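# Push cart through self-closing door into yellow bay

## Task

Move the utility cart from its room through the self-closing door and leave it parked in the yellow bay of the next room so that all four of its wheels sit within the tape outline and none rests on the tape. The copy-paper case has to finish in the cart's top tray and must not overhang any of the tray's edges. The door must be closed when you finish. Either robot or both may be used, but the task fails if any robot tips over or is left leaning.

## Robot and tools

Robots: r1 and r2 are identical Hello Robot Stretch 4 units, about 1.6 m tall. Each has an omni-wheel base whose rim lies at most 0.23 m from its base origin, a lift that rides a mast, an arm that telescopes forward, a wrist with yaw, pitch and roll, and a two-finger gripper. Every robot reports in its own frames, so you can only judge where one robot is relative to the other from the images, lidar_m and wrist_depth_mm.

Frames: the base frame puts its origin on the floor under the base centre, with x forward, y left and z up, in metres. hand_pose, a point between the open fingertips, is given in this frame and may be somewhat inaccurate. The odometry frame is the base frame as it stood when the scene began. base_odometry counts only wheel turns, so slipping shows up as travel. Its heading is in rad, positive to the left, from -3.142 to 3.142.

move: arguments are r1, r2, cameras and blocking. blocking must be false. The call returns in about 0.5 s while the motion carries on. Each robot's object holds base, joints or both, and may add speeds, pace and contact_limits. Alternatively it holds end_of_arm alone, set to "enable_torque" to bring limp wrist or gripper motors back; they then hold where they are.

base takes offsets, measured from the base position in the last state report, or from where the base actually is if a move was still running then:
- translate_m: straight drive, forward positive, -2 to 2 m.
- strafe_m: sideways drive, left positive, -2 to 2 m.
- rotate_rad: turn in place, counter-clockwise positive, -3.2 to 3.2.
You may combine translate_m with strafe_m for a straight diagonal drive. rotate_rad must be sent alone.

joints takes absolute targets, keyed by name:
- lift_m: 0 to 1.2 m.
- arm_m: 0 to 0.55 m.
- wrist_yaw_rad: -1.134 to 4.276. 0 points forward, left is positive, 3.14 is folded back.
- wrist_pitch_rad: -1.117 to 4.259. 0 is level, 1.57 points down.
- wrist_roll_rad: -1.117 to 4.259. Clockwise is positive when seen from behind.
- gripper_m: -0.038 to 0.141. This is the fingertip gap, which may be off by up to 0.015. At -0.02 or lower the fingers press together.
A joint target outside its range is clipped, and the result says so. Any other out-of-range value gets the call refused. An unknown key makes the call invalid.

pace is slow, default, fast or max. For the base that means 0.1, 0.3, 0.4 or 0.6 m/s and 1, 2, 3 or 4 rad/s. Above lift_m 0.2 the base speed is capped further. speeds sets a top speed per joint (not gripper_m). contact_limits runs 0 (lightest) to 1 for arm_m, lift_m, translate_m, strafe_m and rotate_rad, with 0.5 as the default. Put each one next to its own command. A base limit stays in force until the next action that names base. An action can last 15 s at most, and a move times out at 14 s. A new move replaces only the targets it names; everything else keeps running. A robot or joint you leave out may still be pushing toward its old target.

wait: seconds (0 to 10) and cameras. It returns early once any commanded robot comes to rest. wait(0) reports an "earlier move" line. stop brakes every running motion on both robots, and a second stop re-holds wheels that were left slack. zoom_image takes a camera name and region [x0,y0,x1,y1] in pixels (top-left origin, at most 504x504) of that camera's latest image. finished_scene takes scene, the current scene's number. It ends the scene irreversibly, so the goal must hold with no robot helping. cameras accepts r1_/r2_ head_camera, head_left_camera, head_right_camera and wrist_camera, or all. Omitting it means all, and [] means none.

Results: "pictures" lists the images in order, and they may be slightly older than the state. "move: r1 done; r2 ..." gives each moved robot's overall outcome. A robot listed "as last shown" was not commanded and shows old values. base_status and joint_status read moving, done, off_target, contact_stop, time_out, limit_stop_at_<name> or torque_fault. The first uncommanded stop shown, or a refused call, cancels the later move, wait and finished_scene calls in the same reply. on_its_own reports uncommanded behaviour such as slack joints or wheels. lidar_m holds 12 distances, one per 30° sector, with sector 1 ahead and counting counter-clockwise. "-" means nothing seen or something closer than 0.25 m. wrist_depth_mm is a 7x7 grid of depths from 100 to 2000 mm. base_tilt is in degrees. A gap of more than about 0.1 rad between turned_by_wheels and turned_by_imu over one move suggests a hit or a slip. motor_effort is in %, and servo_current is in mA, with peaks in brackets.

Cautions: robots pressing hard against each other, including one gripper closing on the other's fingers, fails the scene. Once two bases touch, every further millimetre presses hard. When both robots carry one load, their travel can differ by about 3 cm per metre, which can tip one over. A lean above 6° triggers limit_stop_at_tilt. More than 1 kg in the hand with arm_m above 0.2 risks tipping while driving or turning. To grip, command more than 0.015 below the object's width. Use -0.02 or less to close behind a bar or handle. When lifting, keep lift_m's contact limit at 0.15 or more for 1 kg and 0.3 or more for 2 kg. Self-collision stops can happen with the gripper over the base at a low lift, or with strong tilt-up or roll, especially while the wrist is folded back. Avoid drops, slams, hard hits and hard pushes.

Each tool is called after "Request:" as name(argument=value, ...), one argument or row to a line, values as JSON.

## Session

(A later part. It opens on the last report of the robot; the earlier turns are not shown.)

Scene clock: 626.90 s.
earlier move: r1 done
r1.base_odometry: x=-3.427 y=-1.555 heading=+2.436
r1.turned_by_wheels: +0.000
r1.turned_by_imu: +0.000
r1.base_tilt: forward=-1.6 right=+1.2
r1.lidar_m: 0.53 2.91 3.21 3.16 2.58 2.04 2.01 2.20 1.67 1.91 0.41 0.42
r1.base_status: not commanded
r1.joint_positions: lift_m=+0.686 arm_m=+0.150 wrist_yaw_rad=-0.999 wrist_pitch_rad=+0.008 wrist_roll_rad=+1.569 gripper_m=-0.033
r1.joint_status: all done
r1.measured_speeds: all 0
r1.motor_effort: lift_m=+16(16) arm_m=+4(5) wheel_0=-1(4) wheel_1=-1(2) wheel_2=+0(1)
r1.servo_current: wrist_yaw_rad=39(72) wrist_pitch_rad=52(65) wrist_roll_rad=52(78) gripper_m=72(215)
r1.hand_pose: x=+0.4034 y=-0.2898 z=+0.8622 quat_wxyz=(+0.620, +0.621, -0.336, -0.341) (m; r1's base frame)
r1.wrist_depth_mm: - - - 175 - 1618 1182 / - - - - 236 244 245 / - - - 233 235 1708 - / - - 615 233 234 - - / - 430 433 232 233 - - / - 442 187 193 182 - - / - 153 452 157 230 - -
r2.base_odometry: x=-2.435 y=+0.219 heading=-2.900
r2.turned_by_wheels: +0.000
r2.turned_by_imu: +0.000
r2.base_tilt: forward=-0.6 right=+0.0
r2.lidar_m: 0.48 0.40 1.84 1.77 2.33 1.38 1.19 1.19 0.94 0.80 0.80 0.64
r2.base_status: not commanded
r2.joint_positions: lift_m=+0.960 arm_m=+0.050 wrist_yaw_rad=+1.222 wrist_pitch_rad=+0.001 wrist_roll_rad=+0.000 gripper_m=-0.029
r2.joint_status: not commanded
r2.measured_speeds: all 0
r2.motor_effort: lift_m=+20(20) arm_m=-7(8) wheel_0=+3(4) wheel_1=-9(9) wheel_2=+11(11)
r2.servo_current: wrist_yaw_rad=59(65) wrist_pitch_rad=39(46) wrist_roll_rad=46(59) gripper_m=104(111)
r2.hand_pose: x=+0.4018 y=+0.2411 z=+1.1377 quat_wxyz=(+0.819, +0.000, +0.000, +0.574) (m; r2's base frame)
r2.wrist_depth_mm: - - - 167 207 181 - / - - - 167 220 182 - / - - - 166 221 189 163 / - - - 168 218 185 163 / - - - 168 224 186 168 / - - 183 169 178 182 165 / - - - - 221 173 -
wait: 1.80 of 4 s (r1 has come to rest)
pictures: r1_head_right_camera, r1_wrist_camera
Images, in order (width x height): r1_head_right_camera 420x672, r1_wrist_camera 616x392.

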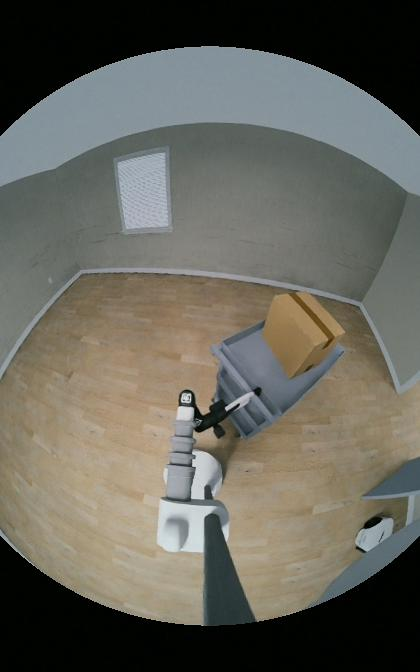

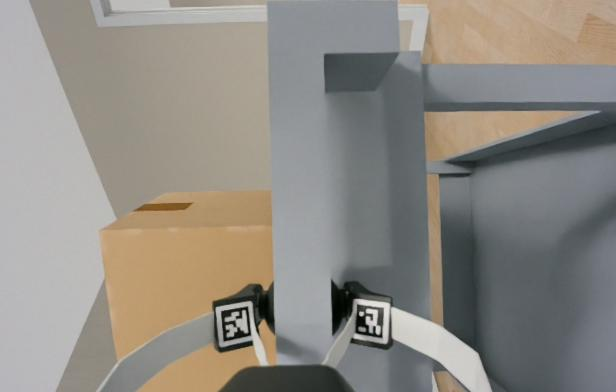

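Request:
move(
  blocking=false,
  cameras=[],
  r1={"base":{"translate_m":-0.244,"strafe_m":-0.189},"joints":{"wrist_yaw_rad":-0.6},"speeds":{"wrist_yaw_rad":0.12},"pace":"slow"},
)

Request:
wait(
  seconds=8,
  cameras=["r1_wrist_camera","r1_head_right_camera"],
)

Scene clock: 637.00 s.
move: r1 moving
r1.base_odometry: x=-3.414 y=-1.556 heading=+2.437
r1.turned_by_wheels: +0.001
r1.turned_by_imu: +0.001
r1.base_tilt: forward=-1.6 right=+1.3
r1.lidar_m: 0.51 2.93 3.20 3.16 2.55 2.04 2.01 2.20 1.65 1.84 0.41 0.39
r1.base_status: translate_m moving; strafe_m moving
r1.joint_positions: lift_m=+0.686 arm_m=+0.150 wrist_yaw_rad=-0.950 wrist_pitch_rad=+0.008 wrist_roll_rad=+1.569 gripper_m=-0.033
r1.joint_status: wrist_yaw_rad moving
r1.measured_speeds: translate_m=-0.042 strafe_m=-0.032 rotate_rad=+0.013 lift_m=-0.001 arm_m=+0.000 wrist_yaw_rad=+0.120 wrist_pitch_rad=+0.000 wrist_roll_rad=+0.000
r1.motor_effort: lift_m=+16(16) arm_m=+4(4) wheel_0=+6(6) wheel_1=-5(9) wheel_2=+6(6)
r1.servo_current: wrist_yaw_rad=59(85) wrist_pitch_rad=46(52) wrist_roll_rad=59(59) gripper_m=65(72)
r1.hand_pose: x=+0.4175 y=-0.2854 z=+0.8622 quat_wxyz=(+0.628, +0.629, -0.321, -0.326) (m; r1's base frame)
r1.wrist_depth_mm: - - - 165 - 1708 1205 / - - - - 229 236 237 / - - - 227 228 1708 - / - - 530 167 229 - - / - 427 427 167 229 - - / - 436 208 167 182 - - / - 449 459 - 229 - -
r2: as last shown
r2.base_tilt: forward=-0.6 right=+0.1
r2.lidar_m: 0.51 0.39 1.83 1.77 2.31 1.38 1.19 1.20 0.94 0.79 0.80 0.66
r2.motor_effort: lift_m=+20(20) arm_m=-7(8) wheel_0=+3(3) wheel_1=-8(9) wheel_2=+10(11)
r2.servo_current: wrist_yaw_rad=52(72) wrist_pitch_rad=39(46) wrist_roll_rad=46(52) gripper_m=111(111)
r2.wrist_depth_mm: - - - 167 208 181 - / - - - 167 220 182 - / - - - 166 222 188 163 / - - - 167 219 185 163 / - - - 168 225 186 168 / - - 182 169 179 182 165 / - - - - 221 173 -
pictures: none
No camera images: "cameras" was empty.

Scene clock: 640.80 s.
earlier move: r1 done
r1.base_odometry: x=-3.119 y=-1.569 heading=+2.436
r1.turned_by_wheels: -0.001
r1.turned_by_imu: -0.001
r1.base_tilt: forward=-1.5 right=+1.3
r1.lidar_m: 0.53 3.10 3.41 3.37 2.29 1.83 1.80 1.97 1.51 1.39 2.64 0.45
r1.base_status: done
r1.joint_positions: lift_m=+0.686 arm_m=+0.150 wrist_yaw_rad=-0.597 wrist_pitch_rad=+0.008 wrist_roll_rad=+1.569 gripper_m=-0.033
r1.joint_status: all done
r1.measured_speeds: all 0
r1.motor_effort: lift_m=+16(16) arm_m=-4(4) wheel_0=+0(10) wheel_1=-3(9) wheel_2=+5(9)
r1.servo_current: wrist_yaw_rad=52(91) wrist_pitch_rad=46(65) wrist_roll_rad=39(72) gripper_m=59(72)
r1.hand_pose: x=+0.5102 y=-0.2345 z=+0.8622 quat_wxyz=(+0.676, +0.676, -0.205, -0.211) (m; r1's base frame)
r1.wrist_depth_mm: - - - 159 - 1661 1182 / - - - - 221 229 230 / - - - 222 223 - - / - 469 469 164 226 - - / - 433 436 167 229 - - / - 452 208 172 181 - - / - 469 473 126 233 - -
r2.base_odometry: x=-2.435 y=+0.219 heading=-2.900
r2.turned_by_wheels: +0.000
r2.turned_by_imu: +0.001
r2.base_tilt: forward=-0.6 right=+0.0
r2.lidar_m: 0.50 0.42 1.68 1.51 2.31 1.37 1.20 1.21 0.93 0.80 0.81 0.64
r2.base_status: not commanded
r2.joint_positions: lift_m=+0.960 arm_m=+0.050 wrist_yaw_rad=+1.222 wrist_pitch_rad=+0.001 wrist_roll_rad=+0.000 gripper_m=-0.029
r2.joint_status: not commanded
r2.measured_speeds: all 0
r2.motor_effort: lift_m=+20(20) arm_m=-7(8) wheel_0=+3(3) wheel_1=-9(9) wheel_2=+11(11)
r2.servo_current: wrist_yaw_rad=72(72) wrist_pitch_rad=46(52) wrist_roll_rad=46(59) gripper_m=98(117)
r2.hand_pose: x=+0.4018 y=+0.2411 z=+1.1377 quat_wxyz=(+0.819, +0.000, +0.000, +0.574) (m; r2's base frame)
r2.wrist_depth_mm: - - - 167 207 181 - / - - - 167 220 182 - / - - - 166 223 188 163 / - - - 167 218 185 164 / - - - 168 225 186 168 / - - - 169 179 182 165 / - - 157 - 220 173 -
wait: 3.80 of 8 s (r1 has come to rest)
pictures: r1_head_right_camera, r1_wrist_camera
Images, in order (width x height): r1_head_right_camera 420x672, r1_wrist_camera 616x392.

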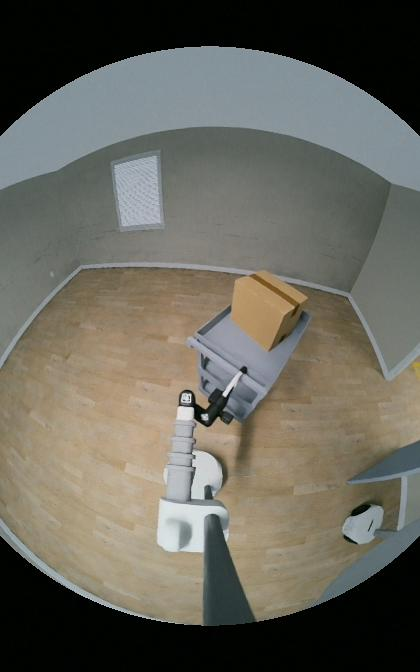

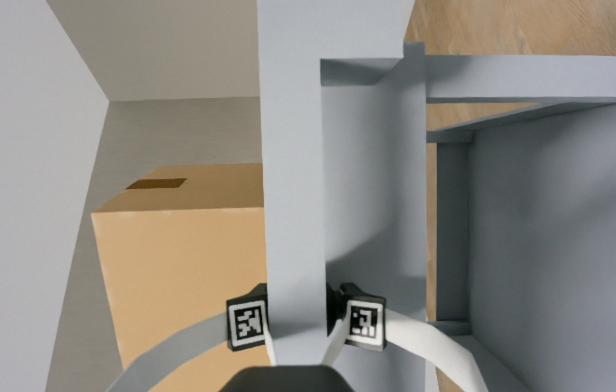

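Request:
move(
  blocking=false,
  cameras=[],
  r1={"base":{"translate_m":-0.152,"strafe_m":-0.269},"joints":{"wrist_yaw_rad":-0.2},"speeds":{"wrist_yaw_rad":0.12},"pace":"slow"},
)

Request:
wait(
  seconds=8,
  cameras=[],
)

Request:
move(
  blocking=false,
  cameras=[],
  r1={"base":{"translate_m":-0.035,"strafe_m":-0.307},"joints":{"wrist_yaw_rad":0.2},"speeds":{"wrist_yaw_rad":0.12},"pace":"slow"},
)

Request:
wait(
  seconds=8,
  cameras=["r1_wrist_camera","r1_head_camera","r1_head_right_camera"],
)

Scene clock: 652.90 s.
move: r1 moving
r1.base_odometry: x=-3.107 y=-1.565 heading=+2.437
r1.turned_by_wheels: +0.001
r1.turned_by_imu: +0.000
r1.base_tilt: forward=-1.6 right=+1.3
r1.lidar_m: 0.52 3.15 3.42 3.38 2.28 1.81 1.80 1.98 1.48 1.40 2.64 0.47
r1.base_status: translate_m moving; strafe_m moving
r1.joint_positions: lift_m=+0.686 arm_m=+0.150 wrist_yaw_rad=-0.550 wrist_pitch_rad=+0.008 wrist_roll_rad=+1.569 gripper_m=-0.033
r1.joint_status: wrist_yaw_rad moving
r1.measured_speeds: translate_m=-0.024 strafe_m=-0.043 rotate_rad=+0.005 lift_m=+0.000 arm_m=+0.000 wrist_yaw_rad=+0.120 wrist_pitch_rad=+0.000 wrist_roll_rad=+0.000
r1.motor_effort: lift_m=+16(16) arm_m=-4(4) wheel_0=+7(7) wheel_1=-5(7) wheel_2=+6(7)
r1.servo_current: wrist_yaw_rad=46(78) wrist_pitch_rad=52(52) wrist_roll_rad=46(52) gripper_m=59(72)
r1.hand_pose: x=+0.5210 y=-0.2253 z=+0.8622 quat_wxyz=(+0.681, +0.681, -0.189, -0.195) (m; r1's base frame)
r1.wrist_depth_mm: - - - - - 1499 1182 / - - - - 216 224 225 / - - - 218 220 - - / - 439 436 161 224 - - / - 433 433 164 229 - - / - 459 209 174 182 - - / - 473 477 126 235 - -
r2: as last shown
r2.turned_by_imu: +0.000
r2.lidar_m: 0.49 0.41 1.68 1.50 2.35 1.38 1.18 1.20 0.94 0.81 0.81 0.64
r2.motor_effort: lift_m=+20(20) arm_m=-7(8) wheel_0=+3(3) wheel_1=-8(9) wheel_2=+10(11)
r2.servo_current: wrist_yaw_rad=59(65) wrist_pitch_rad=39(46) wrist_roll_rad=46(59) gripper_m=104(111)
r2.wrist_depth_mm: - - - 167 206 181 - / - - - 167 220 183 - / - - - 166 222 188 163 / - - - 167 218 185 163 / - - - 168 224 185 168 / - - - 168 179 181 165 / - - 157 - 221 173 -
pictures: none
No camera images: "cameras" was empty.

Scene clock: 656.77 s.
earlier move: r1 done
r1.base_odometry: x=-2.829 y=-1.463 heading=+2.437
r1.turned_by_wheels: +0.000
r1.turned_by_imu: -0.001
r1.base_tilt: forward=-1.6 right=+1.3
r1.lidar_m: 0.54 3.28 3.71 3.64 2.11 1.72 1.67 1.83 1.18 1.12 2.42 0.53
r1.base_status: done
r1.joint_positions: lift_m=+0.686 arm_m=+0.150 wrist_yaw_rad=-0.198 wrist_pitch_rad=+0.008 wrist_roll_rad=+1.569 gripper_m=-0.033
r1.joint_status: all done
r1.measured_speeds: all 0
r1.motor_effort: lift_m=+16(16) arm_m=-3(4) wheel_0=+3(14) wheel_1=-4(7) wheel_2=+6(8)
r1.servo_current: wrist_yaw_rad=33(78) wrist_pitch_rad=52(59) wrist_roll_rad=52(72) gripper_m=59(72)
r1.hand_pose: x=+0.5864 y=-0.1425 z=+0.8622 quat_wxyz=(+0.704, +0.703, -0.067, -0.073) (m; r1's base frame)
r1.wrist_depth_mm: - - - 145 - 1430 1160 / - - - 150 209 215 - / - - 591 154 213 - - / - 418 421 158 219 - - / - 442 442 162 225 - - / - 473 208 177 182 - - / - 496 504 127 239 138 -
r2.base_odometry: x=-2.435 y=+0.219 heading=-2.900
r2.turned_by_wheels: +0.000
r2.turned_by_imu: +0.001
r2.base_tilt: forward=-0.6 right=+0.1
r2.lidar_m: 0.49 0.41 1.36 1.21 2.30 1.39 1.20 1.20 0.92 0.80 0.82 0.65
r2.base_status: not commanded
r2.joint_positions: lift_m=+0.960 arm_m=+0.050 wrist_yaw_rad=+1.222 wrist_pitch_rad=+0.001 wrist_roll_rad=+0.000 gripper_m=-0.029
r2.joint_status: not commanded
r2.measured_speeds: all 0
r2.motor_effort: lift_m=+20(20) arm_m=-7(8) wheel_0=+3(3) wheel_1=-8(9) wheel_2=+10(11)
r2.servo_current: wrist_yaw_rad=65(78) wrist_pitch_rad=39(52) wrist_roll_rad=33(59) gripper_m=111(117)
r2.hand_pose: x=+0.4018 y=+0.2411 z=+1.1377 quat_wxyz=(+0.819, +0.000, +0.000, +0.574) (m; r2's base frame)
r2.wrist_depth_mm: - - - 167 208 181 - / - - - 167 221 182 - / - - - 166 222 188 163 / - - - 167 218 185 163 / - - - 168 225 186 168 / - - - 169 179 182 165 / - 1098 156 - 221 173 -
wait: 3.87 of 8 s (r1 has come to rest)
pictures: none
No camera images: "cameras" was empty.

Scene clock: 657.27 s.
move: r1 moving
r1.base_odometry: x=-2.819 y=-1.453 heading=+2.437
r1.turned_by_wheels: +0.000
r1.turned_by_imu: +0.000
r1.base_tilt: forward=-1.6 right=+1.3
r1.lidar_m: 0.57 0.66 3.71 3.67 2.14 1.70 1.65 1.84 1.19 1.08 2.44 0.53
r1.base_status: translate_m moving; strafe_m moving
r1.joint_positions: lift_m=+0.686 arm_m=+0.150 wrist_yaw_rad=-0.150 wrist_pitch_rad=+0.008 wrist_roll_rad=+1.569 gripper_m=-0.033
r1.joint_status: wrist_yaw_rad moving
r1.measured_speeds: translate_m=-0.006 strafe_m=-0.052 rotate_rad=+0.000 lift_m=+0.000 arm_m=+0.000 wrist_yaw_rad=+0.120 wrist_pitch_rad=+0.000 wrist_roll_rad=+0.000
r1.motor_effort: lift_m=+16(16) arm_m=-2(4) wheel_0=+10(10) wheel_1=-4(8) wheel_2=+1(7)
r1.servo_current: wrist_yaw_rad=59(65) wrist_pitch_rad=52(52) wrist_roll_rad=52(65) gripper_m=52(65)
r1.hand_pose: x=+0.5929 y=-0.1296 z=+0.8622 quat_wxyz=(+0.706, +0.705, -0.050, -0.056) (m; r1's base frame)
r1.wrist_depth_mm: - - - 140 - 1499 1182 / - - - - 206 210 211 / - - 539 149 209 - - / - 415 424 154 217 - - / - 445 445 159 224 - - / - 488 209 167 182 - - / - 525 182 148 239 138 -
r2: as last shown
r2.turned_by_imu: +0.000
r2.base_tilt: forward=-0.6 right=+0.0
r2.lidar_m: 0.47 0.41 1.36 1.21 2.32 1.37 1.19 1.19 0.93 0.82 0.80 0.65
r2.motor_effort: lift_m=+20(20) arm_m=-8(8) wheel_0=+3(4) wheel_1=-9(9) wheel_2=+10(11)
r2.servo_current: wrist_yaw_rad=65(65) wrist_pitch_rad=39(46) wrist_roll_rad=46(59) gripper_m=111(111)
r2.wrist_depth_mm: - - - 167 206 181 - / - - - 167 220 182 - / - - - 167 222 189 163 / - - - 167 219 185 163 / - - - 168 225 185 167 / - - - 168 179 181 165 / - 1118 157 - 221 174 -
pictures: none
No camera images: "cameras" was empty.

Scene clock: 661.07 s.
earlier move: r1 done
r1.base_odometry: x=-2.604 y=-1.251 heading=+2.437
r1.turned_by_wheels: +0.000
r1.turned_by_imu: -0.001
r1.base_tilt: forward=-1.6 right=+1.3
r1.lidar_m: 0.54 0.61 4.01 3.94 2.18 1.71 1.68 1.85 0.92 0.81 2.18 0.55
r1.base_status: done
r1.joint_positions: lift_m=+0.686 arm_m=+0.150 wrist_yaw_rad=+0.201 wrist_pitch_rad=+0.008 wrist_roll_rad=+1.569 gripper_m=-0.033
r1.joint_status: all done
r1.measured_speeds: all 0
r1.motor_effort: lift_m=+16(16) arm_m=+4(4) wheel_0=+6(14) wheel_1=-3(8) wheel_2=+4(7)
r1.servo_current: wrist_yaw_rad=72(78) wrist_pitch_rad=52(59) wrist_roll_rad=65(65) gripper_m=59(65)
r1.hand_pose: x=+0.6209 y=-0.0282 z=+0.8622 quat_wxyz=(+0.705, +0.703, +0.073, +0.068) (m; r1's base frame)
r1.wrist_depth_mm: - - - 131 - 1464 1182 / - - - 138 198 202 204 / - 480 473 200 204 - - / - 418 418 150 214 - - / - 455 459 156 224 - - / - 512 208 166 182 - - / - - 544 127 243 137 -
r2.base_odometry: x=-2.435 y=+0.219 heading=-2.900
r2.turned_by_wheels: +0.000
r2.turned_by_imu: +0.001
r2.base_tilt: forward=-0.6 right=+0.1
r2.lidar_m: 0.51 0.40 0.93 0.91 2.35 1.38 1.19 1.21 0.93 0.81 0.81 0.65
r2.base_status: not commanded
r2.joint_positions: lift_m=+0.960 arm_m=+0.050 wrist_yaw_rad=+1.222 wrist_pitch_rad=+0.001 wrist_roll_rad=+0.000 gripper_m=-0.029
r2.joint_status: not commanded
r2.measured_speeds: all 0
r2.motor_effort: lift_m=+20(20) arm_m=-7(8) wheel_0=+2(4) wheel_1=-8(9) wheel_2=+10(11)
r2.servo_current: wrist_yaw_rad=65(72) wrist_pitch_rad=39(46) wrist_roll_rad=52(65) gripper_m=111(117)
r2.hand_pose: x=+0.4018 y=+0.2411 z=+1.1377 quat_wxyz=(+0.819, +0.000, +0.000, +0.574) (m; r2's base frame)
r2.wrist_depth_mm: - - - 167 207 181 - / - 854 - 167 220 182 - / - - - 166 222 189 163 / - - - 167 218 185 164 / - 854 - 168 224 185 168 / - - 1025 169 179 182 165 / - 842 157 - 221 174 -
wait: 3.80 of 8 s (r1 has come to rest)
pictures: r1_head_camera, r1_head_right_camera, r1_wrist_camera
Images, in order (width x height): r1_head_camera 420x560, r1_head_right_camera 420x672, r1_wrist_camera 616x392.

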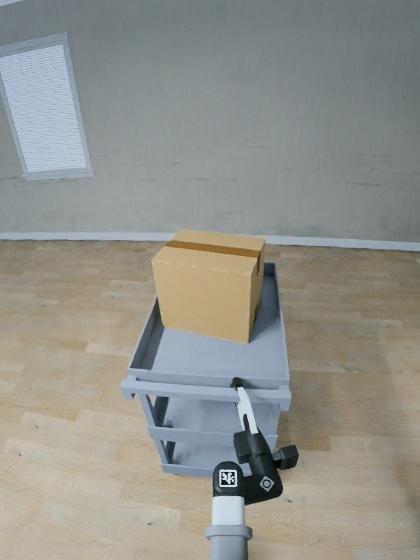

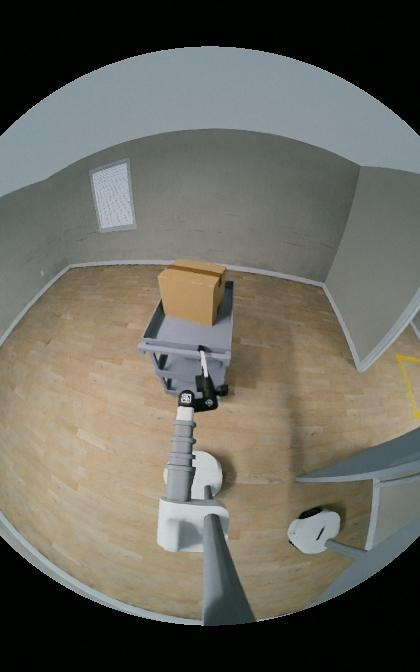

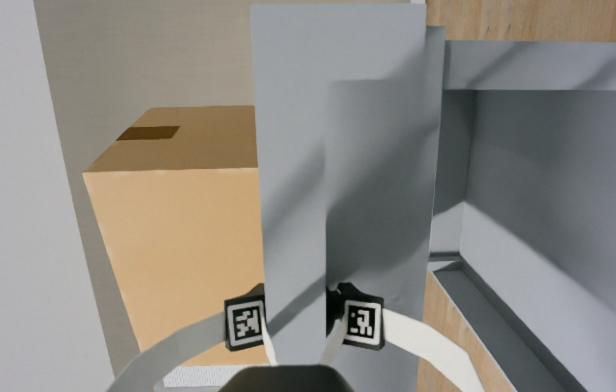

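Request:
move(
  blocking=false,
  cameras=[],
  r1={"base":{"translate_m":0.234,"strafe_m":-0.266},"joints":{"wrist_yaw_rad":0.6},"speeds":{"wrist_yaw_rad":0.115},"pace":"slow"},
)

Request:
wait(
  seconds=8,
  cameras=["r1_wrist_camera","r1_head_camera","r1_head_right_camera"],
)

Scene clock: 685.13 s.
move: r1 moving
r1.base_odometry: x=-2.604 y=-1.239 heading=+2.437
r1.turned_by_wheels: +0.000
r1.turned_by_imu: +0.000
r1.base_tilt: forward=-1.6 right=+1.2
r1.lidar_m: 0.53 0.57 4.02 3.96 2.18 1.71 1.70 1.85 0.94 0.79 2.16 0.59
r1.base_status: translate_m moving; strafe_m moving
r1.joint_positions: lift_m=+0.686 arm_m=+0.150 wrist_yaw_rad=+0.248 wrist_pitch_rad=+0.008 wrist_roll_rad=+1.569 gripper_m=-0.033
r1.joint_status: wrist_yaw_rad moving
r1.measured_speeds: translate_m=+0.034 strafe_m=-0.037 rotate_rad=+0.002 lift_m=+0.000 arm_m=+0.000 wrist_yaw_rad=+0.115 wrist_pitch_rad=+0.000 wrist_roll_rad=+0.000
r1.motor_effort: lift_m=+16(16) arm_m=+4(4) wheel_0=+9(12) wheel_1=-2(4) wheel_2=-10(10)
r1.servo_current: wrist_yaw_rad=39(85) wrist_pitch_rad=46(52) wrist_roll_rad=52(52) gripper_m=59(59)
r1.hand_pose: x=+0.6219 y=-0.0140 z=+0.8622 quat_wxyz=(+0.703, +0.701, +0.090, +0.085) (m; r1's base frame)
r1.wrist_depth_mm: - - - 131 - 1464 1182 / - - - - 195 198 199 / - 462 462 - 202 - - / - 415 418 146 211 - - / - 462 455 154 220 - - / - 521 212 176 183 - - / - - 180 - 242 138 -
r2: as last shown
r2.turned_by_imu: +0.000
r2.lidar_m: 0.49 0.40 0.93 0.89 2.32 1.37 1.17 1.21 0.93 0.79 0.79 0.66
r2.motor_effort: lift_m=+20(20) arm_m=-7(7) wheel_0=+3(3) wheel_1=-9(9) wheel_2=+11(11)
r2.servo_current: wrist_yaw_rad=46(72) wrist_pitch_rad=39(46) wrist_roll_rad=39(52) gripper_m=104(111)
r2.wrist_depth_mm: - - - 167 208 181 - / - 831 - 167 221 183 - / - - - 166 223 189 163 / - - - 167 218 185 163 / - 878 - 168 225 186 168 / - 866 1042 169 179 182 165 / - 842 157 - 221 173 -
pictures: none
No camera images: "cameras" was empty.

Scene clock: 689.43 s.
earlier move: r1 done
r1.base_odometry: x=-2.610 y=-0.897 heading=+2.437
r1.turned_by_wheels: +0.000
r1.turned_by_imu: -0.003
r1.base_tilt: forward=-1.6 right=+1.3
r1.lidar_m: 0.55 0.55 4.25 4.18 2.49 1.97 1.92 0.87 0.62 1.04 1.84 2.57
r1.base_status: done
r1.joint_positions: lift_m=+0.686 arm_m=+0.150 wrist_yaw_rad=+0.598 wrist_pitch_rad=+0.008 wrist_roll_rad=+1.569 gripper_m=-0.033
r1.joint_status: all done
r1.measured_speeds: all 0
r1.motor_effort: lift_m=+16(16) arm_m=+4(4) wheel_0=+4(12) wheel_1=-1(5) wheel_2=-2(10)
r1.servo_current: wrist_yaw_rad=46(117) wrist_pitch_rad=52(65) wrist_roll_rad=59(72) gripper_m=52(65)
r1.hand_pose: x=+0.6084 y=+0.0901 z=+0.8622 quat_wxyz=(+0.677, +0.674, +0.211, +0.206) (m; r1's base frame)
r1.wrist_depth_mm: - - - 124 - 190 1182 / - - - - 191 194 195 / - 424 427 - 198 - - / - 418 424 - 207 - - / - 473 469 152 220 - - / - - 209 164 182 - - / - - 183 128 246 138 -
r2.base_odometry: x=-2.435 y=+0.219 heading=-2.900
r2.turned_by_wheels: +0.000
r2.turned_by_imu: +0.001
r2.base_tilt: forward=-0.6 right=+0.0
r2.lidar_m: 0.50 0.41 0.86 5.01 2.34 1.36 1.17 1.20 0.95 0.81 0.77 0.66
r2.base_status: not commanded
r2.joint_positions: lift_m=+0.960 arm_m=+0.050 wrist_yaw_rad=+1.222 wrist_pitch_rad=+0.001 wrist_roll_rad=+0.000 gripper_m=-0.029
r2.joint_status: not commanded
r2.measured_speeds: all 0
r2.motor_effort: lift_m=+20(20) arm_m=-7(8) wheel_0=+3(3) wheel_1=-9(9) wheel_2=+11(11)
r2.servo_current: wrist_yaw_rad=52(72) wrist_pitch_rad=39(46) wrist_roll_rad=46(65) gripper_m=111(117)
r2.hand_pose: x=+0.4018 y=+0.2411 z=+1.1377 quat_wxyz=(+0.819, +0.000, +0.000, +0.574) (m; r2's base frame)
r2.wrist_depth_mm: - - 750 163 208 181 - / - - - 165 220 182 - / - - - 166 222 188 163 / - - - 167 218 185 164 / - - - 168 225 186 168 / - - 181 168 179 182 165 / - - 158 - 221 174 -
wait: 4.30 of 8 s (r1 has come to rest)
pictures: r1_head_camera, r1_head_right_camera, r1_wrist_camera
Images, in order (width x height): r1_head_camera 420x560, r1_head_right_camera 420x672, r1_wrist_camera 616x392.

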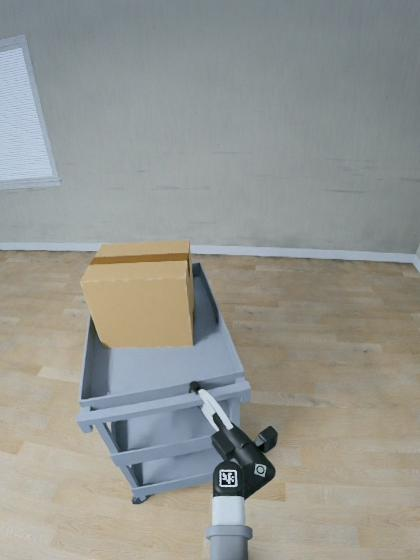

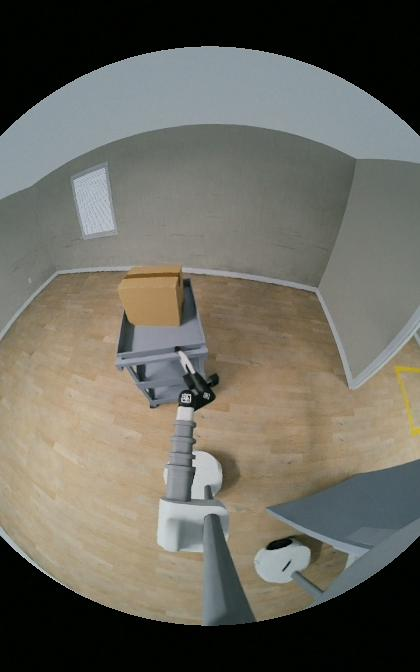

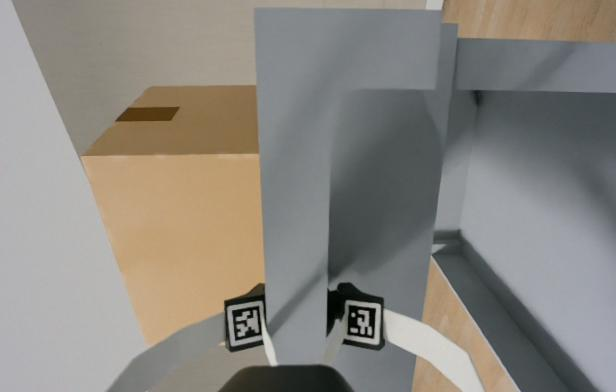

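Request:
move(
  blocking=false,
  r1={"base":{"translate_m":0.32,"strafe_m":-0.154},"joints":{"wrist_yaw_rad":1.0},"speeds":{"wrist_yaw_rad":0.115},"pace":"slow"},
  cameras=[],
)

Request:
wait(
  seconds=8,
  cameras=["r1_head_camera","r1_head_left_camera","r1_wrist_camera"],
)

Scene clock: 724.30 s.
move: r1 moving
r1.base_odometry: x=-2.615 y=-0.885 heading=+2.437
r1.turned_by_wheels: +0.000
r1.turned_by_imu: +0.000
r1.base_tilt: forward=-1.6 right=+1.3
r1.lidar_m: 0.54 0.53 4.27 4.19 2.54 1.98 1.95 0.87 0.64 1.06 1.83 2.54
r1.base_status: translate_m moving; strafe_m moving
r1.joint_positions: lift_m=+0.686 arm_m=+0.150 wrist_yaw_rad=+0.646 wrist_pitch_rad=+0.008 wrist_roll_rad=+1.569 gripper_m=-0.033
r1.joint_status: wrist_yaw_rad moving
r1.measured_speeds: translate_m=+0.049 strafe_m=-0.024 rotate_rad=-0.004 lift_m=+0.000 arm_m=+0.000 wrist_yaw_rad=+0.073 wrist_pitch_rad=+0.000 wrist_roll_rad=+0.000
r1.motor_effort: lift_m=+16(16) arm_m=+4(4) wheel_0=+6(8) wheel_1=+4(4) wheel_2=-9(9)
r1.servo_current: wrist_yaw_rad=46(72) wrist_pitch_rad=52(52) wrist_roll_rad=52(59) gripper_m=52(59)
r1.hand_pose: x=+0.6038 y=+0.1037 z=+0.8622 quat_wxyz=(+0.672, +0.669, +0.227, +0.222) (m; r1's base frame)
r1.wrist_depth_mm: - - - 127 - 1430 1182 / - - - - 191 195 195 / - 430 436 - 199 - - / - 418 421 - 208 - - / - 466 466 153 220 - - / - - 210 178 181 - - / - - 183 - 246 137 -
r2: as last shown
r2.turned_by_imu: +0.000
r2.lidar_m: 0.51 0.42 0.87 5.01 2.31 1.39 1.20 1.20 0.92 0.80 0.79 0.66
r2.motor_effort: lift_m=+20(20) arm_m=-7(8) wheel_0=+3(3) wheel_1=-9(9) wheel_2=+10(11)
r2.servo_current: wrist_yaw_rad=46(59) wrist_pitch_rad=39(39) wrist_roll_rad=59(59) gripper_m=104(111)
r2.wrist_depth_mm: - - - 163 207 180 - / - - - 167 221 182 - / - - - 166 222 189 163 / - - - 167 218 185 163 / - - - 168 225 185 169 / - - 181 168 179 182 165 / - - 157 - 221 174 -
pictures: none
No camera images: "cameras" was empty.

Scene clock: 728.53 s.
earlier move: r1 done
r1.base_odometry: x=-2.754 y=-0.573 heading=+2.438
r1.turned_by_wheels: +0.001
r1.turned_by_imu: -0.002
r1.base_tilt: forward=-1.6 right=+1.2
r1.lidar_m: 0.55 0.51 0.53 4.31 2.94 2.30 2.28 0.73 0.85 1.62 1.57 2.36
r1.base_status: done
r1.joint_positions: lift_m=+0.686 arm_m=+0.150 wrist_yaw_rad=+0.999 wrist_pitch_rad=+0.008 wrist_roll_rad=+1.569 gripper_m=-0.033
r1.joint_status: all done
r1.measured_speeds: all 0
r1.motor_effort: lift_m=+16(16) arm_m=+4(4) wheel_0=+5(8) wheel_1=+4(6) wheel_2=-4(12)
r1.servo_current: wrist_yaw_rad=26(117) wrist_pitch_rad=52(59) wrist_roll_rad=39(72) gripper_m=52(65)
r1.hand_pose: x=+0.5505 y=+0.1951 z=+0.8622 quat_wxyz=(+0.623, +0.619, +0.341, +0.337) (m; r1's base frame)
r1.wrist_depth_mm: - - - 101 - 165 165 / - 421 421 107 - - - / - 389 394 113 182 - - / - 442 445 - 198 - - / - 544 517 - 215 - - / - - 211 178 181 1756 - / - - 179 - 180 138 -
r2.base_odometry: x=-2.435 y=+0.219 heading=-2.900
r2.turned_by_wheels: +0.000
r2.turned_by_imu: +0.001
r2.base_tilt: forward=-0.7 right=+0.0
r2.lidar_m: 0.52 0.41 1.05 5.01 2.33 1.38 1.19 1.20 0.96 0.81 0.80 0.61
r2.base_status: not commanded
r2.joint_positions: lift_m=+0.960 arm_m=+0.050 wrist_yaw_rad=+1.222 wrist_pitch_rad=+0.001 wrist_roll_rad=+0.000 gripper_m=-0.029
r2.joint_status: not commanded
r2.measured_speeds: all 0
r2.motor_effort: lift_m=+20(20) arm_m=-7(8) wheel_0=+2(3) wheel_1=-9(9) wheel_2=+11(11)
r2.servo_current: wrist_yaw_rad=59(72) wrist_pitch_rad=33(46) wrist_roll_rad=39(59) gripper_m=111(117)
r2.hand_pose: x=+0.4018 y=+0.2411 z=+1.1377 quat_wxyz=(+0.819, +0.000, +0.000, +0.574) (m; r2's base frame)
r2.wrist_depth_mm: - - - 167 206 181 - / - - - 167 220 182 - / - - - 167 222 188 163 / - - - 167 217 185 164 / - - - 168 225 186 168 / - - - 169 179 181 165 / - - 157 - 220 173 -
wait: 4.23 of 8 s (r1 has come to rest)
pictures: r1_head_camera, r1_head_left_camera, r1_wrist_camera
Images, in order (width x height): r1_head_camera 420x560, r1_head_left_camera 420x672, r1_wrist_camera 616x392.

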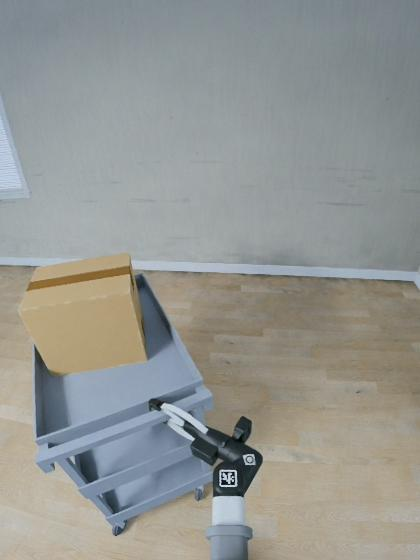

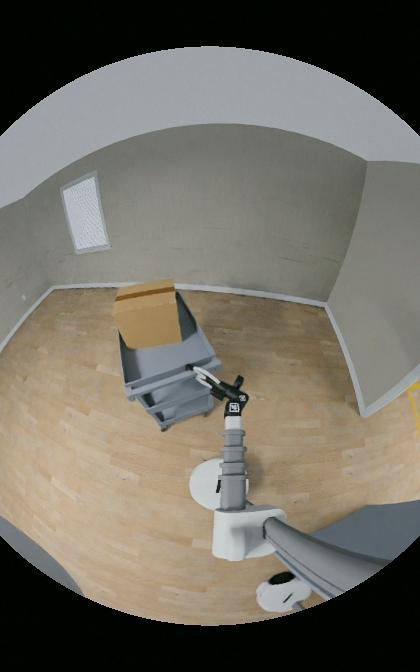

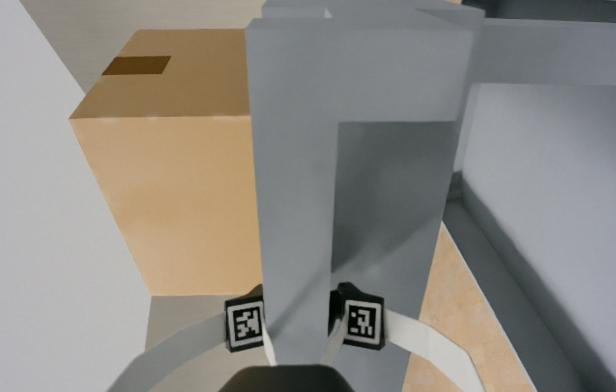

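Request:
move(
  blocking=false,
  r1={"base":{"strafe_m":-0.553},"joints":{"wrist_yaw_rad":1.4},"speeds":{"wrist_yaw_rad":0.07},"pace":"slow"},
  cameras=[],
)

Request:
wait(
  seconds=9,
  cameras=["r1_head_camera","r1_head_left_camera"],
)

Scene clock: 752.03 s.
move: r1 moving
r1.base_odometry: x=-2.745 y=-0.562 heading=+2.438
r1.turned_by_wheels: +0.001
r1.turned_by_imu: +0.000
r1.base_tilt: forward=-1.6 right=+1.2
r1.lidar_m: 0.54 0.48 0.53 4.31 2.94 2.32 2.27 0.73 0.86 1.63 1.55 2.37
r1.base_status: strafe_m moving
r1.joint_positions: lift_m=+0.686 arm_m=+0.150 wrist_yaw_rad=+1.029 wrist_pitch_rad=+0.008 wrist_roll_rad=+1.569 gripper_m=-0.033
r1.joint_status: wrist_yaw_rad moving
r1.measured_speeds: translate_m=-0.001 strafe_m=-0.056 rotate_rad=+0.004 lift_m=+0.000 arm_m=+0.000 wrist_yaw_rad=+0.082 wrist_pitch_rad=+0.000 wrist_roll_rad=+0.000
r1.motor_effort: lift_m=+16(16) arm_m=-1(4) wheel_0=+11(14) wheel_1=-7(10) wheel_2=+3(4)
r1.servo_current: wrist_yaw_rad=46(72) wrist_pitch_rad=59(59) wrist_roll_rad=52(59) gripper_m=52(59)
r1.hand_pose: x=+0.5445 y=+0.2020 z=+0.8622 quat_wxyz=(+0.617, +0.614, +0.350, +0.346) (m; r1's base frame)
r1.wrist_depth_mm: - - 508 147 - 162 165 / - 404 402 105 - - - / - 392 397 111 182 - - / - 449 449 - 197 - - / - - 530 - 216 - - / - - 206 - 181 1708 - / - - 182 - 266 544 -
r2: as last shown
r2.turned_by_imu: +0.000
r2.base_tilt: forward=-0.6 right=+0.0
r2.lidar_m: 0.50 0.44 1.08 5.00 2.32 1.38 1.20 1.20 0.93 0.80 0.80 0.65
r2.motor_effort: lift_m=+20(20) arm_m=-7(8) wheel_0=+3(3) wheel_1=-9(9) wheel_2=+10(11)
r2.servo_current: wrist_yaw_rad=52(65) wrist_pitch_rad=39(39) wrist_roll_rad=46(52) gripper_m=104(117)
r2.wrist_depth_mm: - - - 167 207 181 - / - - - 167 220 182 - / - - - 166 221 189 163 / - - - 167 218 185 164 / - - - 168 225 186 168 / - - - 168 179 181 165 / - - 157 - 221 173 -
pictures: none
No camera images: "cameras" was empty.

Scene clock: 758.20 s.
earlier move: r1 done
r1.base_odometry: x=-2.396 y=-0.151 heading=+2.438
r1.turned_by_wheels: +0.000
r1.turned_by_imu: -0.001
r1.base_tilt: forward=-1.6 right=+1.3
r1.lidar_m: 2.38 0.35 0.30 4.84 3.02 2.38 0.56 0.60 0.81 3.88 1.05 1.51
r1.base_status: done
r1.joint_positions: lift_m=+0.686 arm_m=+0.150 wrist_yaw_rad=+1.397 wrist_pitch_rad=+0.008 wrist_roll_rad=+1.569 gripper_m=-0.033
r1.joint_status: all done
r1.measured_speeds: all 0
r1.motor_effort: lift_m=+16(16) arm_m=-4(4) wheel_0=+5(14) wheel_1=-4(10) wheel_2=+1(5)
r1.servo_current: wrist_yaw_rad=39(104) wrist_pitch_rad=52(59) wrist_roll_rad=52(72) gripper_m=52(65)
r1.hand_pose: x=+0.4568 y=+0.2690 z=+0.8622 quat_wxyz=(+0.544, +0.539, +0.456, +0.453) (m; r1's base frame)
r1.wrist_depth_mm: - - - 159 - 1661 1160 / - - - - 220 229 231 / - - - 222 224 - - / - 535 480 164 226 - - / - 433 436 166 229 - - / - 455 207 172 181 - - / - 469 477 - 235 - -
r2.base_odometry: x=-2.435 y=+0.219 heading=-2.900
r2.turned_by_wheels: +0.000
r2.turned_by_imu: +0.001
r2.base_tilt: forward=-0.6 right=+0.0
r2.lidar_m: 0.50 0.44 1.52 5.01 2.30 1.39 1.18 1.19 0.94 0.81 0.81 0.66
r2.base_status: not commanded
r2.joint_positions: lift_m=+0.960 arm_m=+0.050 wrist_yaw_rad=+1.222 wrist_pitch_rad=+0.001 wrist_roll_rad=+0.000 gripper_m=-0.029
r2.joint_status: not commanded
r2.measured_speeds: all 0
r2.motor_effort: lift_m=+20(20) arm_m=-7(8) wheel_0=+3(3) wheel_1=-8(9) wheel_2=+11(11)
r2.servo_current: wrist_yaw_rad=52(78) wrist_pitch_rad=39(52) wrist_roll_rad=52(59) gripper_m=111(117)
r2.hand_pose: x=+0.4018 y=+0.2411 z=+1.1377 quat_wxyz=(+0.819, +0.000, +0.000, +0.574) (m; r2's base frame)
r2.wrist_depth_mm: - - - 167 207 181 - / - - - 167 220 182 - / - - - 166 221 188 163 / - - - 167 218 185 163 / - - - 168 225 185 168 / - - - 169 179 182 165 / - - 157 - 221 173 -
wait: 6.17 of 9 s (r1 has come to rest)
pictures: r1_head_camera, r1_head_left_camera
Images, in order (width x height): r1_head_camera 420x560, r1_head_left_camera 420x672.

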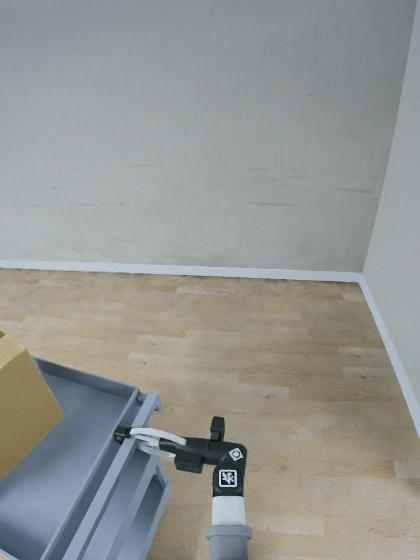

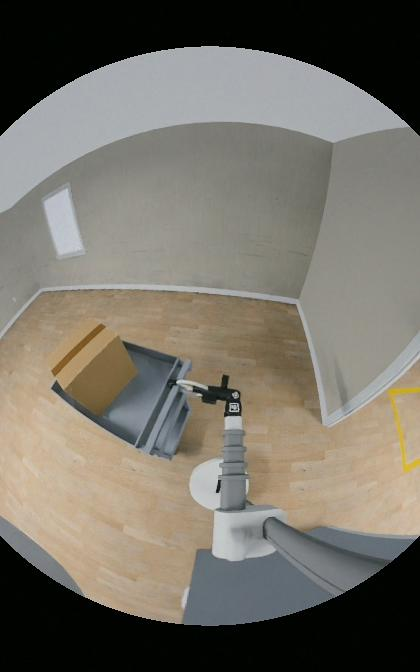

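Request:
move(
  blocking=false,
  r1={"joints":{"gripper_m":0.125}},
  cameras=[],
)

Request:
wait(
  seconds=3,
  cameras=["r1_wrist_camera"],
)

Request:
move(
  blocking=false,
  r1={"base":{"strafe_m":-0.4},"pace":"slow"},
  cameras=[],
)

Request:
wait(
  seconds=7,
  cameras=["r1_wrist_camera"],
)

Request:
move(
  blocking=false,
  r1={"base":{"rotate_rad":1.462},"joints":{"arm_m":0.0,"wrist_yaw_rad":0.0},"pace":"slow"},
  cameras=[],
)

Request:
wait(
  seconds=6,
  cameras=["r1_head_camera","r1_wrist_camera","r1_head_right_camera"],
)

Scene clock: 778.67 s.
move: r1 moving
r1.base_odometry: x=-2.396 y=-0.151 heading=+2.437
r1.turned_by_wheels: +0.000
r1.turned_by_imu: -0.001
r1.base_tilt: forward=-1.6 right=+1.2
r1.lidar_m: 2.37 0.35 0.32 4.85 2.99 2.37 0.57 0.58 0.82 3.88 1.08 1.51
r1.base_status: not commanded
r1.joint_positions: lift_m=+0.686 arm_m=+0.150 wrist_yaw_rad=+1.397 wrist_pitch_rad=+0.008 wrist_roll_rad=+1.569 gripper_m=-0.008
r1.joint_status: gripper_m moving
r1.measured_speeds: translate_m=+0.000 strafe_m=+0.000 rotate_rad=-0.002 lift_m=+0.000 arm_m=+0.000 wrist_yaw_rad=+0.000 wrist_pitch_rad=+0.000 wrist_roll_rad=+0.000
r1.motor_effort: lift_m=+16(16) arm_m=-4(4) wheel_0=+2(5) wheel_1=-4(4) wheel_2=+0(1)
r1.servo_current: wrist_yaw_rad=65(65) wrist_pitch_rad=52(52) wrist_roll_rad=46(65) gripper_m=65(65)
r1.hand_pose: x=+0.4568 y=+0.2690 z=+0.8622 quat_wxyz=(+0.544, +0.539, +0.456, +0.453) (m; r1's base frame)
r1.wrist_depth_mm: - - - - - 1661 1160 / - - - 164 225 233 235 / - - - 227 228 - - / - 564 500 169 231 - - / - 430 436 170 232 - - / - 459 442 187 185 - - / - 466 181 139 238 - -
r2: as last shown
r2.turned_by_imu: +0.000
r2.lidar_m: 0.51 0.44 1.57 4.98 2.33 1.39 1.21 1.21 0.90 0.81 0.81 0.65
r2.servo_current: wrist_yaw_rad=65(65) wrist_pitch_rad=39(46) wrist_roll_rad=46(59) gripper_m=104(111)
r2.wrist_depth_mm: - - - 167 207 180 - / - - - 167 220 182 - / - - - 167 222 188 163 / - - - 167 218 185 164 / - - - 168 225 186 168 / - - - 168 179 182 165 / - - 158 - 221 174 -
pictures: none
No camera images: "cameras" was empty.

Scene clock: 780.50 s.
earlier move: r1 done
r1.base_odometry: x=-2.396 y=-0.151 heading=+2.437
r1.turned_by_wheels: +0.000
r1.turned_by_imu: +0.000
r1.base_tilt: forward=-1.6 right=+1.3
r1.lidar_m: 2.38 0.36 0.30 4.85 2.99 2.38 0.56 0.60 0.80 3.89 1.05 1.52
r1.base_status: not commanded
r1.joint_positions: lift_m=+0.686 arm_m=+0.150 wrist_yaw_rad=+1.397 wrist_pitch_rad=+0.008 wrist_roll_rad=+1.569 gripper_m=+0.125
r1.joint_status: all done
r1.measured_speeds: all 0
r1.motor_effort: lift_m=+16(16) arm_m=+2(4) wheel_0=-1(5) wheel_1=-3(4) wheel_2=-2(2)
r1.servo_current: wrist_yaw_rad=46(65) wrist_pitch_rad=52(59) wrist_roll_rad=52(65) gripper_m=46(104)
r1.hand_pose: x=+0.4568 y=+0.2690 z=+0.8622 quat_wxyz=(+0.544, +0.539, +0.456, +0.453) (m; r1's base frame)
r1.wrist_depth_mm: - - - - - 1708 1182 / - - - - 231 238 240 / - - - 230 232 1576 - / - - 517 173 235 - - / - 436 439 175 236 - - / - 462 449 177 204 - - / - 477 172 146 240 - -
r2.base_odometry: x=-2.435 y=+0.219 heading=-2.900
r2.turned_by_wheels: +0.000
r2.turned_by_imu: +0.000
r2.base_tilt: forward=-0.6 right=+0.1
r2.lidar_m: 0.50 0.40 1.57 4.99 2.31 1.39 1.20 1.21 0.94 0.81 0.81 0.66
r2.base_status: not commanded
r2.joint_positions: lift_m=+0.960 arm_m=+0.050 wrist_yaw_rad=+1.222 wrist_pitch_rad=+0.001 wrist_roll_rad=+0.000 gripper_m=-0.029
r2.joint_status: not commanded
r2.measured_speeds: all 0
r2.motor_effort: lift_m=+20(20) arm_m=-7(8) wheel_0=+3(3) wheel_1=-8(9) wheel_2=+10(11)
r2.servo_current: wrist_yaw_rad=52(72) wrist_pitch_rad=39(46) wrist_roll_rad=52(65) gripper_m=104(117)
r2.hand_pose: x=+0.4018 y=+0.2411 z=+1.1377 quat_wxyz=(+0.819, +0.000, +0.000, +0.574) (m; r2's base frame)
r2.wrist_depth_mm: - - - 167 206 181 - / - - - 167 220 182 - / - - - 166 223 189 163 / - - - 167 218 185 163 / - - - 168 225 186 168 / - - - 169 179 182 165 / - - 157 - 221 173 -
wait: 1.83 of 3 s (r1 has come to rest)
pictures: r1_wrist_camera
Images, in order (width x height): r1_wrist_camera 616x392.

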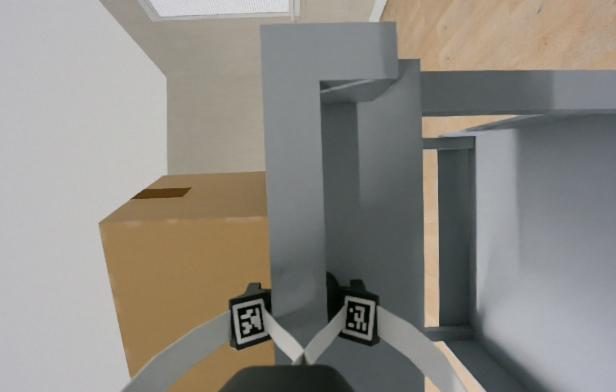

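Scene clock: 781.00 s.
move: r1 moving
r1.base_odometry: x=-2.387 y=-0.140 heading=+2.437
r1.turned_by_wheels: +0.000
r1.turned_by_imu: +0.000
r1.base_tilt: forward=-1.6 right=+1.3
r1.lidar_m: 2.36 0.36 0.31 4.84 3.04 2.38 0.57 0.61 0.81 3.87 1.04 1.48
r1.base_status: strafe_m moving
r1.joint_positions: lift_m=+0.686 arm_m=+0.150 wrist_yaw_rad=+1.397 wrist_pitch_rad=+0.002 wrist_roll_rad=+1.569 gripper_m=+0.125
r1.joint_status: not commanded
r1.measured_speeds: translate_m=-0.001 strafe_m=-0.057 rotate_rad=+0.003 lift_m=+0.000 arm_m=+0.000 wrist_yaw_rad=+0.000 wrist_pitch_rad=+0.000 wrist_roll_rad=+0.000
r1.motor_effort: lift_m=+17(17) arm_m=+2(3) wheel_0=+6(9) wheel_1=-5(8) wheel_2=-1(2)
r1.servo_current: wrist_yaw_rad=46(78) wrist_pitch_rad=46(59) wrist_roll_rad=52(65) gripper_m=33(46)
r1.hand_pose: x=+0.4568 y=+0.2690 z=+0.8637 quat_wxyz=(+0.543, +0.540, +0.455, +0.455) (m; r1's base frame)
r1.wrist_depth_mm: - - - - - 1756 1229 / - - - - 239 246 248 / - - - 239 241 788 - / - - 525 182 243 - - / - 449 449 185 245 - - / - 213 462 462 213 186 - / - 500 492 145 251 - -
r2: as last shown
r2.base_tilt: forward=-0.6 right=+0.0
r2.lidar_m: 0.47 0.43 1.56 5.00 2.32 1.36 1.19 1.21 0.90 0.80 0.81 0.67
r2.motor_effort: lift_m=+20(20) arm_m=-7(8) wheel_0=+3(3) wheel_1=-9(9) wheel_2=+11(11)
r2.servo_current: wrist_yaw_rad=65(72) wrist_pitch_rad=39(46) wrist_roll_rad=46(52) gripper_m=98(111)
r2.wrist_depth_mm: - - - 167 206 181 - / - - - 167 220 182 - / - - - 166 223 189 163 / - - - 167 218 185 163 / - - - 168 225 186 168 / - - - 168 179 182 165 / - - 157 - 222 174 -
pictures: none
No camera images: "cameras" was empty.

Scene clock: 785.63 s.
earlier move: r1 done
r1.base_odometry: x=-2.137 y=+0.153 heading=+2.437
r1.turned_by_wheels: +0.000
r1.turned_by_imu: -0.002
r1.base_tilt: forward=-1.6 right=+1.3
r1.lidar_m: 2.33 2.48 0.67 0.69 3.06 0.58 0.55 0.59 0.88 3.47 0.69 0.87
r1.base_status: done
r1.joint_positions: lift_m=+0.686 arm_m=+0.150 wrist_yaw_rad=+1.397 wrist_pitch_rad=+0.002 wrist_roll_rad=+1.569 gripper_m=+0.125
r1.joint_status: not commanded
r1.measured_speeds: all 0
r1.motor_effort: lift_m=+17(17) arm_m=-4(4) wheel_0=+4(9) wheel_1=-3(8) wheel_2=-1(3)
r1.servo_current: wrist_yaw_rad=46(78) wrist_pitch_rad=46(59) wrist_roll_rad=33(78) gripper_m=46(52)
r1.hand_pose: x=+0.4567 y=+0.2690 z=+0.8637 quat_wxyz=(+0.543, +0.540, +0.455, +0.455) (m; r1's base frame)
r1.wrist_depth_mm: - - - - - 1756 1205 / - - - - - 1708 1205 / - - - - - 1808 1229 / - - - 931 - - - / - - 831 634 - 627 - / - 213 842 866 197 205 - / - - - 146 - 640 1229
r2.base_odometry: x=-2.435 y=+0.219 heading=-2.900
r2.turned_by_wheels: +0.000
r2.turned_by_imu: +0.001
r2.base_tilt: forward=-0.6 right=+0.1
r2.lidar_m: 0.51 0.40 1.52 4.99 2.34 1.38 1.18 1.18 0.93 0.80 0.81 0.65
r2.base_status: not commanded
r2.joint_positions: lift_m=+0.960 arm_m=+0.050 wrist_yaw_rad=+1.222 wrist_pitch_rad=+0.001 wrist_roll_rad=+0.000 gripper_m=-0.029
r2.joint_status: not commanded
r2.measured_speeds: all 0
r2.motor_effort: lift_m=+20(20) arm_m=-7(8) wheel_0=+3(4) wheel_1=-8(9) wheel_2=+11(11)
r2.servo_current: wrist_yaw_rad=46(72) wrist_pitch_rad=39(46) wrist_roll_rad=46(65) gripper_m=117(117)
r2.hand_pose: x=+0.4018 y=+0.2411 z=+1.1377 quat_wxyz=(+0.819, +0.000, +0.000, +0.574) (m; r2's base frame)
r2.wrist_depth_mm: - - - 167 207 180 - / - - - 167 220 182 - / - - - 166 222 188 163 / - - - 167 218 186 164 / - - - 169 224 186 168 / - - - 169 179 182 165 / - - 158 - 221 173 -
wait: 4.63 of 7 s (r1 has come to rest)
pictures: r1_wrist_camera
Images, in order (width x height): r1_wrist_camera 616x392.

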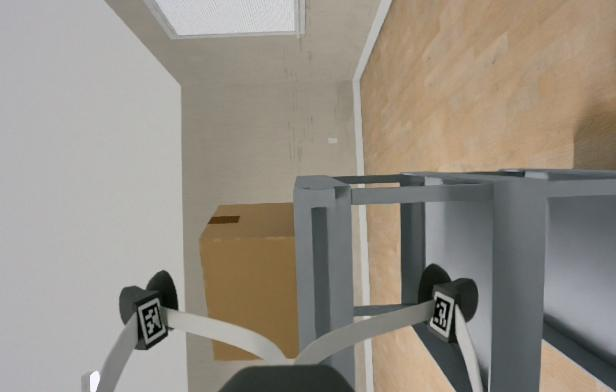

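Scene clock: 786.13 s.
move: r1 moving
r1.base_odometry: x=-2.137 y=+0.153 heading=+2.563
r1.turned_by_wheels: +0.126
r1.turned_by_imu: +0.126
r1.base_tilt: forward=-1.6 right=+1.3
r1.lidar_m: 2.32 0.77 0.66 5.05 0.77 0.59 0.54 0.60 3.49 3.49 0.73 1.04
r1.base_status: rotate_rad moving
r1.joint_positions: lift_m=+0.686 arm_m=+0.137 wrist_yaw_rad=+0.990 wrist_pitch_rad=+0.002 wrist_roll_rad=+1.569 gripper_m=+0.125
r1.joint_status: arm_m moving; wrist_yaw_rad moving
r1.measured_speeds: translate_m=+0.001 strafe_m=+0.000 rotate_rad=+0.485 lift_m=+0.000 arm_m=-0.049 wrist_yaw_rad=-1.732 wrist_pitch_rad=+0.000 wrist_roll_rad=+0.000
r1.motor_effort: lift_m=+17(17) arm_m=-3(8) wheel_0=-7(8) wheel_1=-4(8) wheel_2=-5(6)
r1.servo_current: wrist_yaw_rad=91(98) wrist_pitch_rad=39(46) wrist_roll_rad=65(65) gripper_m=39(46)
r1.hand_pose: x=+0.5397 y=+0.1930 z=+0.8637 quat_wxyz=(+0.623, +0.621, +0.336, +0.335) (m; r1's base frame)
r1.wrist_depth_mm: - - - - - 1661 1205 / - - - - - 1756 1205 / - - - - - 1708 1205 / - - - - - 1708 1229 / - - - - - 1808 1205 / - 213 931 788 198 206 603 / - - 778 146 - - -
r2: as last shown
r2.turned_by_imu: +0.000
r2.base_tilt: forward=-0.6 right=+0.0
r2.lidar_m: 0.51 0.42 1.55 5.00 2.32 1.41 1.20 1.20 0.95 0.80 0.81 0.67
r2.motor_effort: lift_m=+20(20) arm_m=-7(8) wheel_0=+3(4) wheel_1=-9(9) wheel_2=+11(11)
r2.servo_current: wrist_yaw_rad=52(65) wrist_pitch_rad=39(46) wrist_roll_rad=46(59) gripper_m=104(117)
r2.wrist_depth_mm: - - - 167 206 181 - / - - - 167 220 182 - / - - - 166 222 188 163 / - - - 167 217 185 163 / - - - 167 224 186 168 / - - - 169 179 181 165 / - - 157 - 221 173 -
pictures: none
No camera images: "cameras" was empty.

Scene clock: 788.43 s.
earlier move: r1 done
r1.base_odometry: x=-2.137 y=+0.153 heading=-2.385
r1.turned_by_wheels: +1.336
r1.turned_by_imu: +1.343
r1.base_tilt: forward=-1.6 right=+1.3
r1.lidar_m: 0.67 3.40 0.62 0.54 0.55 0.67 3.54 0.70 0.76 2.06 2.40 0.70
r1.base_status: done
r1.joint_positions: lift_m=+0.686 arm_m=+0.000 wrist_yaw_rad=+0.003 wrist_pitch_rad=+0.002 wrist_roll_rad=+1.569 gripper_m=+0.125
r1.joint_status: all done
r1.measured_speeds: all 0
r1.motor_effort: lift_m=+17(17) arm_m=-4(8) wheel_0=-4(9) wheel_1=-3(8) wheel_2=-1(7)
r1.servo_current: wrist_yaw_rad=33(104) wrist_pitch_rad=39(59) wrist_roll_rad=59(65) gripper_m=52(52)
r1.hand_pose: x=+0.4596 y=-0.0867 z=+0.8637 quat_wxyz=(+0.708, +0.706, +0.002, +0.000) (m; r1's base frame)
r1.wrist_depth_mm: - - - 492 - - 496 / - - 699 504 - - 504 / - - 741 512 - - 512 / - - 778 525 - - 535 / - - - - - 1661 1205 / - 212 - - - 207 1229 / - - - 148 - 1756 1255
r2.base_odometry: x=-2.435 y=+0.219 heading=-2.900
r2.turned_by_wheels: +0.000
r2.turned_by_imu: +0.000
r2.base_tilt: forward=-0.6 right=+0.0
r2.lidar_m: 0.52 0.41 1.54 5.00 2.36 1.40 1.19 1.20 0.94 0.80 0.80 0.65
r2.base_status: not commanded
r2.joint_positions: lift_m=+0.960 arm_m=+0.050 wrist_yaw_rad=+1.222 wrist_pitch_rad=+0.001 wrist_roll_rad=+0.000 gripper_m=-0.029
r2.joint_status: not commanded
r2.measured_speeds: all 0
r2.motor_effort: lift_m=+20(20) arm_m=-7(8) wheel_0=+3(4) wheel_1=-9(9) wheel_2=+10(11)
r2.servo_current: wrist_yaw_rad=65(72) wrist_pitch_rad=39(46) wrist_roll_rad=46(59) gripper_m=111(117)
r2.hand_pose: x=+0.4018 y=+0.2411 z=+1.1377 quat_wxyz=(+0.819, +0.000, +0.000, +0.574) (m; r2's base frame)
r2.wrist_depth_mm: - - - 167 208 180 - / - - - 167 221 182 - / - - - 166 222 189 163 / - - - 167 218 186 164 / - - - 168 225 186 168 / - - - 168 179 181 165 / - - 157 - 221 173 -
wait: 2.30 of 6 s (r1 has come to rest)
pictures: r1_head_camera, r1_head_right_camera, r1_wrist_camera
Images, in order (width x height): r1_head_camera 420x560, r1_head_right_camera 420x672, r1_wrist_camera 616x392.

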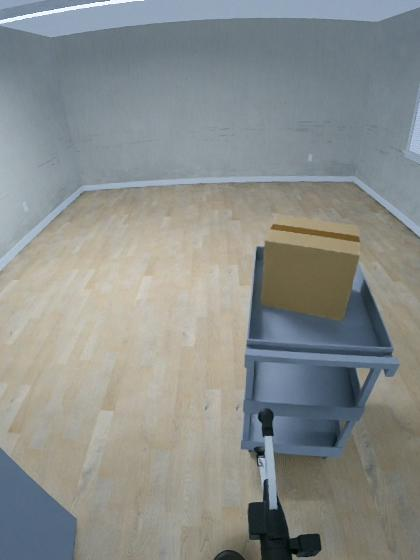

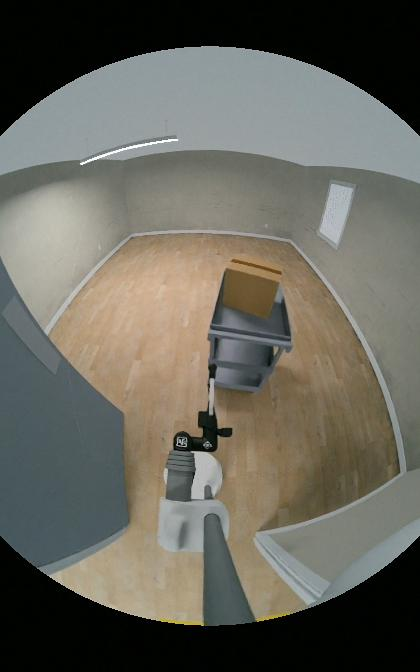

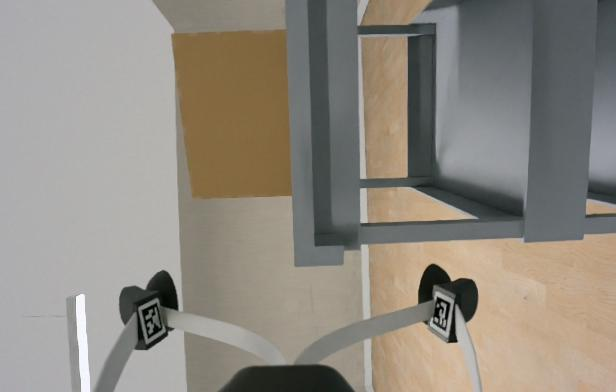

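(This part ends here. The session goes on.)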